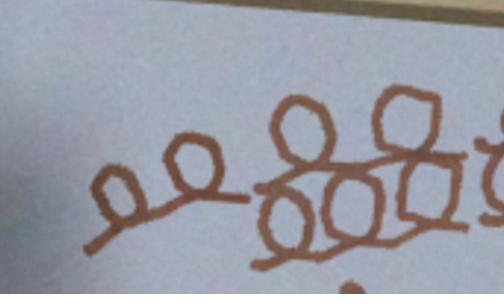

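Request:
move(
  target=[
    [0,0,0,0,0,0,1, 0,0,0.035162,0.036396,0,0.320836,-1],
    [0,0,0,0,0,0,1, 0,0,0.035162,0.034039,0,0.311844,-1],
    [0,0,0,0,0,0,1, 0,0,0.05,0.034039,0,0.311844,-1],
  ],
  speed=[0.4,0.1,0.08],
)

Request:
move(
  target=[
    [0,0,0,0,0,0,1, 0,0,0,-0.008097,0,-0.016994,-1],
    [0,0,0,0,0,0,1, 0,0,0,-0.010874,0,-0.022665,-1],
    [0,0,0,0,0,0,1, 0,0,0,-0.005221,0,-0.013098,-1],
    [0,0,0,0,0,0,1, 0,0,0,-0.000811,0,-0.009785,-1],
    [0,0,0,0,0,0,1, 0,0,0,0.002213,0,-0.002472,-1],
    [0,0,0,0,0,0,1, 0,0,0,0.004657,0,0.000874,-1],
    [0,0,0,0,0,0,1, 0,0,0,0.007434,0,0.006545,-1],
    [0,0,0,0,0,0,1, 0,0,0,0.001781,0,-0.003022,-1],
    [0,0,0,0,0,0,1, 0,0,0,-0.002629,0,-0.006335,-1],
    [0,0,0,0,0,0,1, 0,0,0,-0.005653,0,-0.013648,-1],
    [0,0,0,0,0,0,1, 0,0,0,-0.008097,0,-0.016994,-1],
    [0,0,0,0,0,0,1, 0,0,0,-0.008488,0,-0.023366,-1],
  ],
  speed=0.06,
  blend=[0.001,0.001,0.001,0.001,0.001,0.001,0.001,0.001,0.001,0.001,0.001,0],
)

Request:
move(
  target=[
    [0,0,0,0,0,0,1, 0,0,0,-0.002331,0,-0.007937,-1],
    [0,0,0,0,0,0,1, 0,0,0,-0.005683,0,-0.015047,-1],
    [0,0,0,0,0,0,1, 0,0,0,0.000298,0,-0.005642,-1],
    [0,0,0,0,0,0,1, 0,0,0,0.006009,0,-0.001295,-1],
    [0,0,0,0,0,0,1, 0,0,0,0.009846,0,0.006986,-1],
    [0,0,0,0,0,0,1, 0,0,0,0.012909,0,0.011237,-1],
    [0,0,0,0,0,0,1, 0,0,0,0.016261,0,0.018347,-1],
    [0,0,0,0,0,0,1, 0,0,0,0.01028,0,0.008942,-1],
    [0,0,0,0,0,0,1, 0,0,0,0.004569,0,0.004595,-1],
    [0,0,0,0,0,0,1, 0,0,0,0.000732,0,-0.003686,-1],
    [0,0,0,0,0,0,1, 0,0,0,-0.002331,0,-0.007937,-1],
    [0,0,0,0,0,0,1, 0,0,0,-0.005101,0,-0.013552,-1],
  ],
  speed=0.06,
  blend=[0.001,0.001,0.001,0.001,0.001,0.001,0.001,0.001,0.001,0.001,0.001,0],
)

Request:
move(
  target=[
    [0,0,0,0,0,0,1, 0,0,0,-0.001155,0,-0.003716,-1],
    [0,0,0,0,0,0,1, 0,0,0,-0.003388,0,-0.008662,-1],
    [0,0,0,0,0,0,1, 0,0,0,0.002272,0,0.000804,-1],
    [0,0,0,0,0,0,1, 0,0,0,0.006167,0,0.003643,-1],
    [0,0,0,0,0,0,1, 0,0,0,0.008766,0,0.010492,-1],
    [0,0,0,0,0,0,1, 0,0,0,0.010833,0,0.013396,-1],
    [0,0,0,0,0,0,1, 0,0,0,0.013066,0,0.018342,-1],
    [0,0,0,0,0,0,1, 0,0,0,0.007406,0,0.008876,-1],
    [0,0,0,0,0,0,1, 0,0,0,0.003511,0,0.006037,-1],
    [0,0,0,0,0,0,1, 0,0,0,0.000912,0,-0.000812,-1],
    [0,0,0,0,0,0,1, 0,0,0,-0.001155,0,-0.003716,-1],
    [0,0,0,0,0,0,1, 0,0,0,-0.003169,0,-0.008483,-1],
  ],
  speed=0.06,
  blend=[0.001,0.001,0.001,0.001,0.001,0.001,0.001,0.001,0.001,0.001,0.001,0],
)

Request:
move(
  target=[
    [0,0,0,0,0,0,1, 0,0,0,-0.002158,0,-0.005429,-1],
    [0,0,0,0,0,0,1, 0,0,0,-0.004506,0,-0.010807,-1],
    [0,0,0,0,0,0,1, 0,0,0,0.001251,0,-0.001448,-1],
    [0,0,0,0,0,0,1, 0,0,0,0.005476,0,0.001566,-1],
    [0,0,0,0,0,0,1, 0,0,0,0.008272,0,0.008641,-1],
    [0,0,0,0,0,0,1, 0,0,0,0.010482,0,0.011777,-1],
    [0,0,0,0,0,0,1, 0,0,0,0.01283,0,0.017155,-1],
    [0,0,0,0,0,0,1, 0,0,0,0.007073,0,0.007796,-1],
    [0,0,0,0,0,0,1, 0,0,0,0.002848,0,0.004782,-1],
    [0,0,0,0,0,0,1, 0,0,0,0.000052,0,-0.002293,-1],
    [0,0,0,0,0,0,1, 0,0,0,-0.002158,0,-0.005429,-1],
    [0,0,0,0,0,0,1, 0,0,0,-0.00585,0,-0.014537,-1],
  ],
  speed=0.06,
  blend=[0.001,0.001,0.001,0.001,0.001,0.001,0.001,0.001,0.001,0.001,0.001,0],
)

Request:
move(
  target=[
    [0,0,0,0,0,0,1, 0,0,0,-0.000984,0,-0.006772,-1],
    [0,0,0,0,0,0,1, 0,0,0,-0.002383,0,-0.010188,-1],
    [0,0,0,0,0,0,1, 0,0,0,0.002996,0,-0.000708,-1],
    [0,0,0,0,0,0,1, 0,0,0,0.005669,0,0.001131,-1],
    [0,0,0,0,0,0,1, 0,0,0,0.00741,0,0.006998,-1],
    [0,0,0,0,0,0,1, 0,0,0,0.008772,0,0.008968,-1],
    [0,0,0,0,0,0,1, 0,0,0,0.010171,0,0.012384,-1],
    [0,0,0,0,0,0,1, 0,0,0,0.004792,0,0.002904,-1],
    [0,0,0,0,0,0,1, 0,0,0,0.002119,0,0.001065,-1],
    [0,0,0,0,0,0,1, 0,0,0,0.000378,0,-0.004802,-1],
    [0,0,0,0,0,0,1, 0,0,0,-0.000984,0,-0.006772,-1],
  ],
  speed=0.06,
  blend=[0.001,0.001,0.001,0.001,0.001,0.001,0.001,0.001,0.001,0.001,0],
)

Request:
move(
  target=[
    [0,0,0,0,0,0,1, 0,0,0,-0.002478,0,-0.00087,-1],
    [0,0,0,0,0,0,1, 0,0,0,-0.005099,0,-0.006493,-1],
    [0,0,0,0,0,0,1, 0,0,0,-0.000286,0,-0.008591,-1],
    [0,0,0,0,0,0,1, 0,0,0,0.001581,0,0.001377,-1],
    [0,0,0,0,0,0,1, 0,0,0,0.005235,0,0.00403,-1],
    [0,0,0,0,0,0,1, 0,0,0,0.008986,0,0.012002,-1],
    [0,0,0,0,0,0,1, 0,0,0,0.012234,0,0.01661,-1],
    [0,0,0,0,0,0,1, 0,0,0,0.014855,0,0.022233,-1],
    [0,0,0,0,0,0,1, 0,0,0,0.010042,0,0.024331,-1],
    [0,0,0,0,0,0,1, 0,0,0,0.008175,0,0.014363,-1],
    [0,0,0,0,0,0,1, 0,0,0,0.004521,0,0.01171,-1],
    [0,0,0,0,0,0,1, 0,0,0,0.00077,0,0.003738,-1],
    [0,0,0,0,0,0,1, 0,0,0,-0.002478,0,-0.00087,-1],
    [0,0,0,0,0,0,1, 0,0,0,-0.007235,0,-0.010979,-1],
  ],
  speed=0.06,
  blend=[0.001,0.001,0.001,0.001,0.001,0.001,0.001,0.001,0.001,0.001,0.001,0.001,0.001,0],
)

Request:
move(
  target=[
    [0,0,0,0,0,0,1, 0,0,0,-0.002854,0,-0.008516,-1],
    [0,0,0,0,0,0,1, 0,0,0,-0.005378,0,-0.014292,-1],
    [0,0,0,0,0,0,1, 0,0,0,-0.000581,0,-0.016502,-1],
    [0,0,0,0,0,0,1, 0,0,0,0.001381,0,-0.007045,-1],
    [0,0,0,0,0,0,1, 0,0,0,0.005103,0,-0.004453,-1],
    [0,0,0,0,0,0,1, 0,0,0,0.00887,0,0.003531,-1],
    [0,0,0,0,0,0,1, 0,0,0,0.01209,0,0.008204,-1],
    [0,0,0,0,0,0,1, 0,0,0,0.014614,0,0.01398,-1],
    [0,0,0,0,0,0,1, 0,0,0,0.009817,0,0.01619,-1],
    [0,0,0,0,0,0,1, 0,0,0,0.007855,0,0.006733,-1],
    [0,0,0,0,0,0,1, 0,0,0,0.004133,0,0.004141,-1],
    [0,0,0,0,0,0,1, 0,0,0,0.000366,0,-0.003843,-1],
    [0,0,0,0,0,0,1, 0,0,0,-0.002854,0,-0.008516,-1],
    [0,0,0,0,0,0,1, 0,0,0,-0.008366,0,-0.019059,-1],
  ],
  speed=0.06,
  blend=[0.001,0.001,0.001,0.001,0.001,0.001,0.001,0.001,0.001,0.001,0.001,0.001,0.001,0],
)

Request:
move(
  target=[
    [0,0,0,0,0,0,1, 0,0,0,-0.002796,0,-0.007605,-1],
    [0,0,0,0,0,0,1, 0,0,0,-0.005042,0,-0.013107,-1],
    [0,0,0,0,0,0,1, 0,0,0,-0.000285,0,-0.01529,-1],
    [0,0,0,0,0,0,1, 0,0,0,0.001597,0,-0.006374,-1],
    [0,0,0,0,0,0,1, 0,0,0,0.005078,0,-0.004096,-1],
    [0,0,0,0,0,0,1, 0,0,0,0.008559,0,0.003545,-1],
    [0,0,0,0,0,0,1, 0,0,0,0.011502,0,0.007909,-1],
    [0,0,0,0,0,0,1, 0,0,0,0.013748,0,0.013411,-1],
    [0,0,0,0,0,0,1, 0,0,0,0.008991,0,0.015594,-1],
    [0,0,0,0,0,0,1, 0,0,0,0.007109,0,0.006678,-1],
    [0,0,0,0,0,0,1, 0,0,0,0.003628,0,0.0044,-1],
    [0,0,0,0,0,0,1, 0,0,0,0.000147,0,-0.003241,-1],
    [0,0,0,0,0,0,1, 0,0,0,-0.002796,0,-0.007605,-1],
    [0,0,0,0,0,0,1, 0,0,0,-0.010023,0,-0.020258,-1],
  ],
  speed=0.06,
  blend=[0.001,0.001,0.001,0.001,0.001,0.001,0.001,0.001,0.001,0.001,0.001,0.001,0.001,0],
)

Request:
move(
  target=[
    [0,0,0,0,0,0,1, 0,0,-0.03,0,0,0,-1],
    [0,0,0,0,0,0,1, 0,0,-0.05,0,0,-0.2,-1],
  ],
  speed=[0.3,0.8],
  blend=[0.05,0],
  cameras=["cam_above"],
)

Request:
zoom_image(
  camera="cam_above",
  region=[240, 210, 360, 300],
)

Scene clock: 414.37 s.
left_arm: end_effector_position=(+0.3943, +0.3349, +0.1104) grip_measured=+1.000 grip_effort_nm=0.00 end_effector_quat_wxyz=(+0.619, -0.006, +0.785, +0.003) | right_arm: end_effector_position=(+0.3481, +0.0969, +0.0673) grip_measured=-0.642 grip_effort_nm=-1.03 end_effector_quat_wxyz=(+0.567, -0.424, +0.563, +0.427)
Joint names: [wrist pitch, wrist roll, shoulder, wrist yaw, elbow, waist]
Joint positions: left_arm=[1.014 -0.014 1.582 -0.052 0.332 -0.05 0.094] | right_arm=[1.363 0.005 2.426 -0.582 1.072 0.726 0.017]
Joint torques (N m): left_arm=[1.67 0.03 -6.48 -0.06 5.15 -0.08] | right_arm=[1.58 -0.07 -8.24 -0.06 5.7 -0.4]
Heat: left arm: 44 °C; right arm: 40 °C.
Joint targets: left_arm=[1.021 -0.015 1.574 -0.052 0.340 -0.050] | right_arm=[1.366 0.000 2.438 -0.587 1.092 0.722]
move: done

Scene clock: 421.27 s.
left_arm: end_effector_position=(+0.3943, +0.3349, +0.1104) grip_measured=+1.000 grip_effort_nm=0.00 end_effector_quat_wxyz=(+0.619, -0.006, +0.785, +0.003) | right_arm: end_effector_position=(+0.3567, +0.0825, +0.0673) grip_measured=-0.642 grip_effort_nm=-1.03 end_effector_quat_wxyz=(+0.562, -0.431, +0.558, +0.434)
Joint names: [wrist pitch, wrist roll, shoulder, wrist yaw, elbow, waist]
Joint positions: left_arm=[1.014 -0.014 1.582 -0.052 0.332 -0.05 0.094] | right_arm=[1.363 0.005 2.426 -0.655 1.072 0.676 0.017]
Joint torques (N m): left_arm=[1.65 0.03 -6.41 -0.08 5.33 -0.02] | right_arm=[1.55 -0.06 -8.23 -0.04 5.68 -0.54]
Heat: left arm: 44 °C; right arm: 41 °C.
Joint targets: left_arm=[1.021 -0.015 1.574 -0.052 0.340 -0.050] | right_arm=[1.366 0.000 2.438 -0.659 1.092 0.670]
move: done

Scene clock: 428.57 s.
left_arm: end_effector_position=(+0.3943, +0.3349, +0.1104) grip_measured=+1.000 grip_effort_nm=0.00 end_effector_quat_wxyz=(+0.619, -0.006, +0.785, +0.003) | right_arm: end_effector_position=(+0.3621, +0.0735, +0.0672) grip_measured=-0.642 grip_effort_nm=-1.03 end_effector_quat_wxyz=(+0.559, -0.434, +0.555, +0.436)
Joint names: [wrist pitch, wrist roll, shoulder, wrist yaw, elbow, waist]
Joint positions: left_arm=[1.014 -0.014 1.582 -0.052 0.332 -0.05 0.094] | right_arm=[1.363 0.005 2.426 -0.695 1.072 0.646 0.017]
Joint torques (N m): left_arm=[1.7 0.03 -6.5 -0.06 5.24 0.06] | right_arm=[1.54 -0.06 -8.2 -0.07 5.67 -0.58]
Heat: left arm: 44 °C; right arm: 41 °C.
Joint targets: left_arm=[1.021 -0.015 1.574 -0.052 0.340 -0.050] | right_arm=[1.366 0.000 2.438 -0.702 1.092 0.640]
move: done

Scene clock: 434.03 s.
left_arm: end_effector_position=(+0.3943, +0.3349, +0.1104) grip_measured=+1.000 grip_effort_nm=0.00 end_effector_quat_wxyz=(+0.619, -0.006, +0.785, +0.003) | right_arm: end_effector_position=(+0.3651, +0.0676, +0.0672) grip_measured=-0.642 grip_effort_nm=-1.03 end_effector_quat_wxyz=(+0.558, -0.436, +0.554, +0.439)
Joint names: [wrist pitch, wrist roll, shoulder, wrist yaw, elbow, waist]
Joint positions: left_arm=[1.014 -0.014 1.582 -0.052 0.332 -0.05 0.094] | right_arm=[1.363 0.005 2.426 -0.722 1.072 0.627 0.017]
Joint torques (N m): left_arm=[1.69 0.04 -6.35 -0.06 5.18 -0.05] | right_arm=[1.53 -0.06 -8.18 -0.07 5.65 -0.57]
Heat: left arm: 44 °C; right arm: 41 °C.
Joint targets: left_arm=[1.021 -0.015 1.574 -0.052 0.340 -0.050] | right_arm=[1.366 0.000 2.438 -0.730 1.092 0.621]
move: done

Scene clock: 440.13 s.
left_arm: end_effector_position=(+0.3943, +0.3349, +0.1104) grip_measured=+1.000 grip_effort_nm=0.00 end_effector_quat_wxyz=(+0.619, -0.006, +0.785, +0.003) | right_arm: end_effector_position=(+0.3696, +0.0574, +0.0671) grip_measured=-0.642 grip_effort_nm=-1.03 end_effector_quat_wxyz=(+0.554, -0.441, +0.550, +0.443)
Joint names: [wrist pitch, wrist roll, shoulder, wrist yaw, elbow, waist]
Joint positions: left_arm=[1.014 -0.014 1.582 -0.052 0.332 -0.05 0.094] | right_arm=[1.363 0.005 2.426 -0.772 1.072 0.594 0.017]
Joint torques (N m): left_arm=[1.63 0.06 -6.5 -0.01 5.24 -0.13] | right_arm=[1.51 -0.06 -8.16 -0.07 5.63 -0.53]
Heat: left arm: 44 °C; right arm: 41 °C.
Joint targets: left_arm=[1.021 -0.015 1.574 -0.052 0.340 -0.050] | right_arm=[1.366 0.000 2.438 -0.779 1.092 0.588]
move: done

Scene clock: 444.33 s.
left_arm: end_effector_position=(+0.3943, +0.3349, +0.1104) grip_measured=+1.000 grip_effort_nm=0.00 end_effector_quat_wxyz=(+0.619, -0.006, +0.785, +0.003) | right_arm: end_effector_position=(+0.3740, +0.0521, +0.0671) grip_measured=-0.642 grip_effort_nm=-1.03 end_effector_quat_wxyz=(+0.555, -0.439, +0.552, +0.441)
Joint names: [wrist pitch, wrist roll, shoulder, wrist yaw, elbow, waist]
Joint positions: left_arm=[1.014 -0.014 1.582 -0.052 0.332 -0.05 0.094] | right_arm=[1.363 0.005 2.426 -0.78 1.072 0.58 0.017]
Joint torques (N m): left_arm=[1.66 0.03 -6.54 -0.01 5.24 -0.03] | right_arm=[1.51 -0.06 -8.17 -0.08 5.63 -0.55]
Heat: left arm: 44 °C; right arm: 41 °C.
Joint targets: left_arm=[1.021 -0.015 1.574 -0.052 0.340 -0.050] | right_arm=[1.366 0.000 2.438 -0.788 1.092 0.573]
move: done

Scene clock: 451.60 s.
left_arm: end_effector_position=(+0.3943, +0.3349, +0.1104) grip_measured=+1.000 grip_effort_nm=0.00 end_effector_quat_wxyz=(+0.619, -0.006, +0.785, +0.003) | right_arm: end_effector_position=(+0.3726, +0.0452, +0.0671) grip_measured=-0.642 grip_effort_nm=-1.03 end_effector_quat_wxyz=(+0.547, -0.449, +0.543, +0.451)
Joint names: [wrist pitch, wrist roll, shoulder, wrist yaw, elbow, waist]
Joint positions: left_arm=[1.014 -0.014 1.582 -0.052 0.332 -0.05 0.094] | right_arm=[1.363 0.005 2.426 -0.842 1.072 0.555 0.017]
Joint torques (N m): left_arm=[1.66 0.02 -6.32 -0.05 5.29 0.01] | right_arm=[1.48 -0.06 -8.14 -0.07 5.6 -0.55]
Heat: left arm: 44 °C; right arm: 41 °C.
Joint targets: left_arm=[1.021 -0.015 1.574 -0.052 0.340 -0.050] | right_arm=[1.366 0.000 2.438 -0.849 1.092 0.549]
move: done

Scene clock: 458.97 s.
left_arm: end_effector_position=(+0.3943, +0.3349, +0.1104) grip_measured=+1.000 grip_effort_nm=0.00 end_effector_quat_wxyz=(+0.619, -0.006, +0.785, +0.003) | right_arm: end_effector_position=(+0.3758, +0.0315, +0.0666) grip_measured=-0.642 grip_effort_nm=-1.03 end_effector_quat_wxyz=(+0.540, -0.457, +0.537, +0.459)
Joint names: [wrist pitch, wrist roll, shoulder, wrist yaw, elbow, waist]
Joint positions: left_arm=[1.014 -0.014 1.582 -0.052 0.332 -0.05 0.094] | right_arm=[1.363 0.005 2.427 -0.912 1.072 0.513 0.017]
Joint torques (N m): left_arm=[1.66 0.02 -6.38 -0.02 5.12 -0.02] | right_arm=[1.45 -0.06 -8.17 -0.07 5.55 -0.58]
Heat: left arm: 44 °C; right arm: 41 °C.
Joint targets: left_arm=[1.021 -0.015 1.574 -0.052 0.340 -0.050] | right_arm=[1.366 0.000 2.438 -0.920 1.092 0.506]
move: done

Scene clock: 466.27 s.
left_arm: end_effector_position=(+0.3943, +0.3349, +0.1104) grip_measured=+1.000 grip_effort_nm=0.00 end_effector_quat_wxyz=(+0.619, -0.006, +0.785, +0.003) | right_arm: end_effector_position=(+0.3772, +0.0162, +0.0665) grip_measured=-0.642 grip_effort_nm=-1.03 end_effector_quat_wxyz=(+0.531, -0.468, +0.528, +0.469)
Joint names: [wrist pitch, wrist roll, shoulder, wrist yaw, elbow, waist]
Joint positions: left_arm=[1.014 -0.014 1.582 -0.052 0.332 -0.05 0.094] | right_arm=[1.363 0.005 2.427 -0.997 1.072 0.467 0.017]
Joint torques (N m): left_arm=[1.68 0.03 -6.39 -0.01 5.08 0.05] | right_arm=[1.41 -0.07 -8.14 -0.08 5.5 -0.54]
Heat: left arm: 44 °C; right arm: 41 °C.
Joint targets: left_arm=[1.021 -0.015 1.574 -0.052 0.340 -0.050] | right_arm=[1.366 0.000 2.438 -1.005 1.092 0.461]
move: done

Scene clock: 467.80 s.
left_arm: end_effector_position=(+0.3943, +0.3349, +0.1104) grip_measured=+1.000 grip_effort_nm=0.00 end_effector_quat_wxyz=(+0.619, -0.006, +0.785, +0.003) | right_arm: end_effector_position=(+0.4954, -0.1869, +0.0952) grip_measured=-0.642 grip_effort_nm=-1.03 end_effector_quat_wxyz=(+0.640, -0.349, +0.600, +0.329)
Joint names: [wrist pitch, wrist roll, shoulder, wrist yaw, elbow, waist]
Joint positions: left_arm=[1.014 -0.014 1.582 -0.052 0.332 -0.05 0.094] | right_arm=[1.362 0.005 2.367 -1.004 1.072 0.013 0.017]
Joint torques (N m): left_arm=[1.65 0.06 -6.52 -0.06 5.14 -0.1] | right_arm=[1.41 -0.06 -11.9 0.02 5.78 0.27]
Heat: left arm: 44 °C; right arm: 41 °C.
Joint targets: left_arm=[1.021 -0.015 1.574 -0.052 0.340 -0.050] | right_arm=[1.366 0.000 2.327 -1.005 1.092 0.017]
move: off_target (right_arm); blend cut to 0.0334 rad at target 1; right_arm: the shoulder is farthest, 0.040 rad from its target
Images, in order (width x height): cam_above 672x504.

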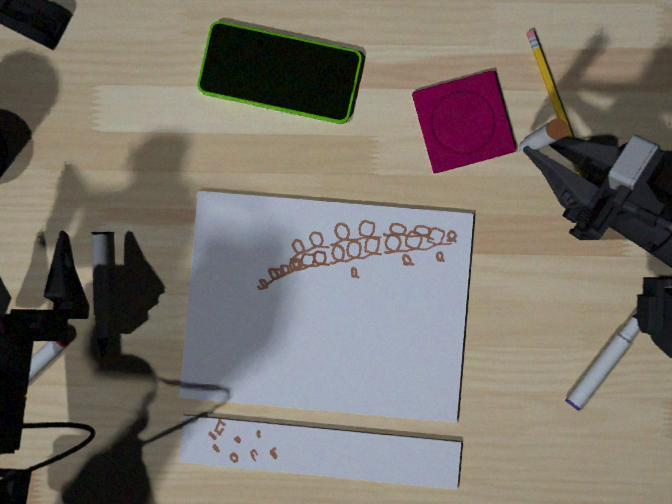

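Scaled by 4.200 from the camera's 672x504 image, which has a finer 960x720 frame.

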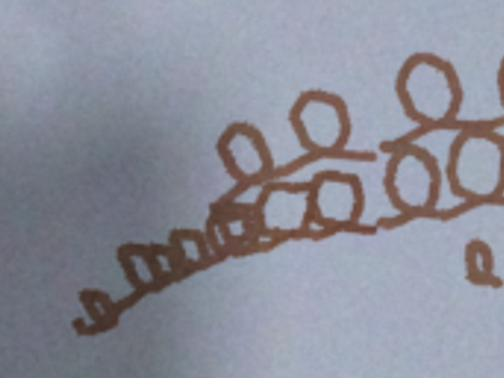

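Request:
zoom_image(
  camera="cam_above",
  region=[250, 240, 340, 300],
)

Scaled by 5.600 from the camera's 672x504 image, which has a finer 960x720 frame.

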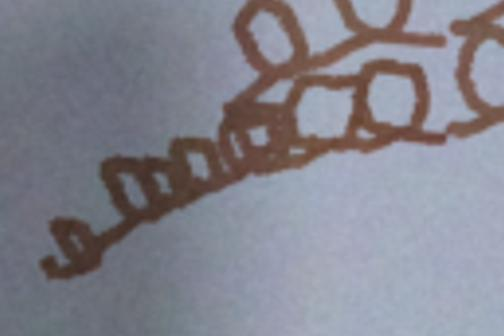

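Request:
move(
  target=[
    [0,0,0,0,0,0,1, 0,0,0.035162,0.070326,0,0.340004,-1],
    [0,0,0,0,0,0,1, 0,0,0.035162,0.067969,0,0.331012,-1],
    [0,0,0,0,0,0,1, 0,0,0.05,0.067969,0,0.331012,-1],
  ],
  speed=[0.4,0.1,0.08],
)

Request:
move(
  target=[
    [0,0,0,0,0,0,1, 0,0,0,-0.006383,0,-0.017909,-1],
    [0,0,0,0,0,0,1, 0,0,0,-0.011137,0,-0.026601,-1],
    [0,0,0,0,0,0,1, 0,0,0,-0.005001,0,-0.017356,-1],
    [0,0,0,0,0,0,1, 0,0,0,-0.001525,0,-0.015139,-1],
    [0,0,0,0,0,0,1, 0,0,0,0.004108,0,-0.009537,-1],
    [0,0,0,0,0,0,1, 0,0,0,0.010936,0,0.002401,-1],
    [0,0,0,0,0,0,1, 0,0,0,0.017598,0,0.011169,-1],
  ],
  speed=0.06,
  blend=[0.001,0.001,0.001,0.001,0.001,0.001,0],
)

Request:
move(
  target=[
    [0,0,0,0,0,0,1, 0,0,0,0.008351,0,0.013058,-1],
    [0,0,0,0,0,0,1, 0,0,0,0.001364,0,0.002711,-1],
    [0,0,0,0,0,0,1, 0,0,0,-0.004633,0,-0.002603,-1],
    [0,0,0,0,0,0,1, 0,0,0,-0.0121,0,-0.010423,-1],
    [0,0,0,0,0,0,1, 0,0,0,-0.018907,0,-0.022293,-1],
    [0,0,0,0,0,0,1, 0,0,0,-0.023981,0,-0.029078,-1],
    [0,0,0,0,0,0,1, 0,0,0,-0.028401,0,-0.040746,-1],
  ],
  speed=0.06,
  blend=[0.001,0.001,0.001,0.001,0.001,0.001,0],
)

Request:
move(
  target=[
    [0,0,0,0,0,0,1, 0,0,0,-0.003963,0,-0.010976,-1],
    [0,0,0,0,0,0,1, 0,0,0,-0.007942,0,-0.018799,-1],
    [0,0,0,0,0,0,1, 0,0,0,-0.001736,0,-0.009492,-1],
    [0,0,0,0,0,0,1, 0,0,0,0.001454,0,-0.007608,-1],
    [0,0,0,0,0,0,1, 0,0,0,0.006408,0,-0.002806,-1],
    [0,0,0,0,0,0,1, 0,0,0,0.01213,0,0.007833,-1],
    [0,0,0,0,0,0,1, 0,0,0,0.017332,0,0.014874,-1],
  ],
  speed=0.06,
  blend=[0.001,0.001,0.001,0.001,0.001,0.001,0],
)

Request:
move(
  target=[
    [0,0,0,0,0,0,1, 0,0,0,0.00572,0,0.009937,-1],
    [0,0,0,0,0,0,1, 0,0,0,-0.000978,0,-0.000031,-1],
    [0,0,0,0,0,0,1, 0,0,0,-0.005451,0,-0.003516,-1],
    [0,0,0,0,0,0,1, 0,0,0,-0.011347,0,-0.00946,-1],
    [0,0,0,0,0,0,1, 0,0,0,-0.016992,0,-0.01996,-1],
    [0,0,0,0,0,0,1, 0,0,0,-0.021295,0,-0.02585,-1],
    [0,0,0,0,0,0,1, 0,0,0,-0.034091,0,-0.045562,-1],
  ],
  speed=0.06,
  blend=[0.001,0.001,0.001,0.001,0.001,0.001,0],
)

Request:
move(
  target=[
    [0,0,0,0,0,0,1, 0,0,-0.028777,0,0,0,-1],
    [0,0,0,0,0,0,1, 0,0,-0.028777,0.001293,0,0.036403,-1],
    [0,0,0,0,0,0,1, 0,0,-0.028777,0.00365,0,0.045396,-1],
    [0,0,0,0,0,0,1, 0,0,0,0.00365,0,0.045396,-1],
  ],
  speed=[0.3,0.3,0.1,0.08],
  cameras=["cam_above"],
)

Request:
zoom_image(
  camera="cam_above",
  region=[240, 220, 330, 300],
)

Scene clock: 479.63 s.
left_arm: end_effector_position=(+0.3943, +0.3349, +0.1104) grip_measured=+1.000 grip_effort_nm=0.00 end_effector_quat_wxyz=(+0.619, -0.006, +0.785, +0.003) | right_arm: end_effector_position=(+0.3616, +0.0984, +0.0678) grip_measured=-0.642 grip_effort_nm=-1.03 end_effector_quat_wxyz=(+0.593, -0.386, +0.589, +0.391)
Joint names: [wrist pitch, wrist roll, shoulder, wrist yaw, elbow, waist]
Joint positions: left_arm=[1.014 -0.014 1.582 -0.052 0.332 -0.05 0.094] | right_arm=[1.363 0.005 2.425 -0.422 1.072 0.757 0.017]
Joint torques (N m): left_arm=[1.67 0.05 -6.45 -0.08 5.3 -0.1] | right_arm=[1.62 -0.06 -8.21 -0.06 5.76 -0.38]
Heat: left arm: 44 °C; right arm: 41 °C.
Joint targets: left_arm=[1.021 -0.015 1.574 -0.052 0.340 -0.050] | right_arm=[1.366 0.000 2.438 -0.428 1.092 0.753]
move: done

Scene clock: 485.63 s.
left_arm: end_effector_position=(+0.3943, +0.3349, +0.1104) grip_measured=+1.000 grip_effort_nm=0.00 end_effector_quat_wxyz=(+0.619, -0.006, +0.785, +0.003) | right_arm: end_effector_position=(+0.3767, +0.0930, +0.0679) grip_measured=-0.642 grip_effort_nm=-1.03 end_effector_quat_wxyz=(+0.615, -0.351, +0.610, +0.356)
Joint names: [wrist pitch, wrist roll, shoulder, wrist yaw, elbow, waist]
Joint positions: left_arm=[1.014 -0.014 1.582 -0.052 0.332 -0.05 0.094] | right_arm=[1.363 0.005 2.425 -0.291 1.072 0.771 0.017]
Joint torques (N m): left_arm=[1.67 0.04 -6.37 -0.04 5.15 -0.05] | right_arm=[1.64 -0.06 -8.23 0.11 5.79 0.54]
Heat: left arm: 44 °C; right arm: 41 °C.
Joint targets: left_arm=[1.021 -0.015 1.574 -0.052 0.340 -0.050] | right_arm=[1.366 0.000 2.438 -0.279 1.092 0.777]
move: done

Scene clock: 492.33 s.
left_arm: end_effector_position=(+0.3943, +0.3349, +0.1104) grip_measured=+1.000 grip_effort_nm=0.00 end_effector_quat_wxyz=(+0.619, -0.006, +0.785, +0.003) | right_arm: end_effector_position=(+0.3738, +0.0809, +0.0678) grip_measured=-0.642 grip_effort_nm=-1.03 end_effector_quat_wxyz=(+0.588, -0.395, +0.583, +0.398)
Joint names: [wrist pitch, wrist roll, shoulder, wrist yaw, elbow, waist]
Joint positions: left_arm=[1.014 -0.014 1.582 -0.052 0.332 -0.05 0.094] | right_arm=[1.363 0.005 2.425 -0.513 1.072 0.693 0.017]
Joint torques (N m): left_arm=[1.66 0.04 -6.56 -0.02 5.19 -0.02] | right_arm=[1.59 -0.06 -8.18 -0.06 5.74 -0.55]
Heat: left arm: 44 °C; right arm: 41 °C.
Joint targets: left_arm=[1.021 -0.015 1.574 -0.052 0.340 -0.050] | right_arm=[1.366 0.000 2.438 -0.520 1.092 0.687]
move: done

Scene clock: 497.37 s.
left_arm: end_effector_position=(+0.3943, +0.3349, +0.1104) grip_measured=+1.000 grip_effort_nm=0.00 end_effector_quat_wxyz=(+0.619, -0.006, +0.785, +0.003) | right_arm: end_effector_position=(+0.3866, +0.0787, +0.0679) grip_measured=-0.642 grip_effort_nm=-1.03 end_effector_quat_wxyz=(+0.609, -0.362, +0.604, +0.366)
Joint names: [wrist pitch, wrist roll, shoulder, wrist yaw, elbow, waist]
Joint positions: left_arm=[1.014 -0.014 1.582 -0.052 0.332 -0.05 0.094] | right_arm=[1.363 0.005 2.425 -0.384 1.072 0.713 0.017]
Joint torques (N m): left_arm=[1.65 0.06 -6.43 -0.04 5.27 -0.16] | right_arm=[1.62 -0.07 -8.21 0.1 5.76 0.57]
Heat: left arm: 44 °C; right arm: 42 °C.
Joint targets: left_arm=[1.021 -0.015 1.574 -0.052 0.340 -0.050] | right_arm=[1.366 0.000 2.438 -0.373 1.092 0.720]
move: done

Scene clock: 504.20 s.
left_arm: end_effector_position=(+0.3943, +0.3349, +0.1104) grip_measured=+1.000 grip_effort_nm=0.00 end_effector_quat_wxyz=(+0.619, -0.006, +0.785, +0.003) | right_arm: end_effector_position=(+0.3777, +0.0636, +0.0677) grip_measured=-0.642 grip_effort_nm=-1.03 end_effector_quat_wxyz=(+0.573, -0.416, +0.568, +0.419)
Joint names: [wrist pitch, wrist roll, shoulder, wrist yaw, elbow, waist]
Joint positions: left_arm=[1.014 -0.014 1.582 -0.052 0.332 -0.05 0.094] | right_arm=[1.363 0.005 2.425 -0.655 1.072 0.625 0.017]
Joint torques (N m): left_arm=[1.67 0.05 -6.41 -0.04 5.15 -0.09] | right_arm=[1.55 -0.07 -8.16 -0.07 5.68 -0.57]
Heat: left arm: 44 °C; right arm: 42 °C.
Joint targets: left_arm=[1.021 -0.015 1.574 -0.052 0.340 -0.050] | right_arm=[1.366 0.000 2.438 -0.662 1.092 0.619]
move: done

Scene clock: 507.33 s.
left_arm: end_effector_position=(+0.3943, +0.3349, +0.1104) grip_measured=+1.000 grip_effort_nm=0.00 end_effector_quat_wxyz=(+0.619, -0.006, +0.785, +0.003) | right_arm: end_effector_position=(+0.3431, +0.0952, +0.0671) grip_measured=-0.642 grip_effort_nm=-1.03 end_effector_quat_wxyz=(+0.557, -0.437, +0.553, +0.440)
Joint names: [wrist pitch, wrist roll, shoulder, wrist yaw, elbow, waist]
Joint positions: left_arm=[1.014 -0.014 1.582 -0.052 0.332 -0.05 0.094] | right_arm=[1.365 0.005 2.427 -0.64 1.072 0.714 0.017]
Joint torques (N m): left_arm=[1.69 0.07 -6.5 -0.01 5.22 0.05] | right_arm=[1.55 -0.06 -8.28 0.1 5.68 0.5]
Heat: left arm: 44 °C; right arm: 42 °C.
Joint targets: left_arm=[1.021 -0.015 1.574 -0.052 0.340 -0.050] | right_arm=[1.366 0.000 2.438 -0.631 1.092 0.720]
move: done
Images, in order (width x height): cam_above 672x504.

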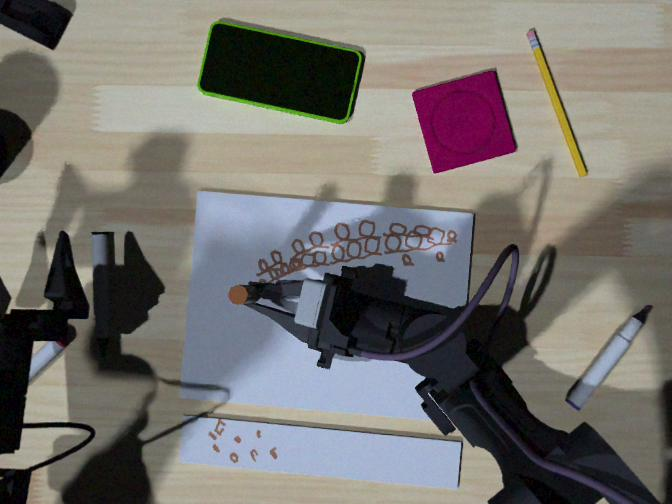

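Scaled by 5.600 from the camera's 672x504 image, which has a finer 960x720 frame.

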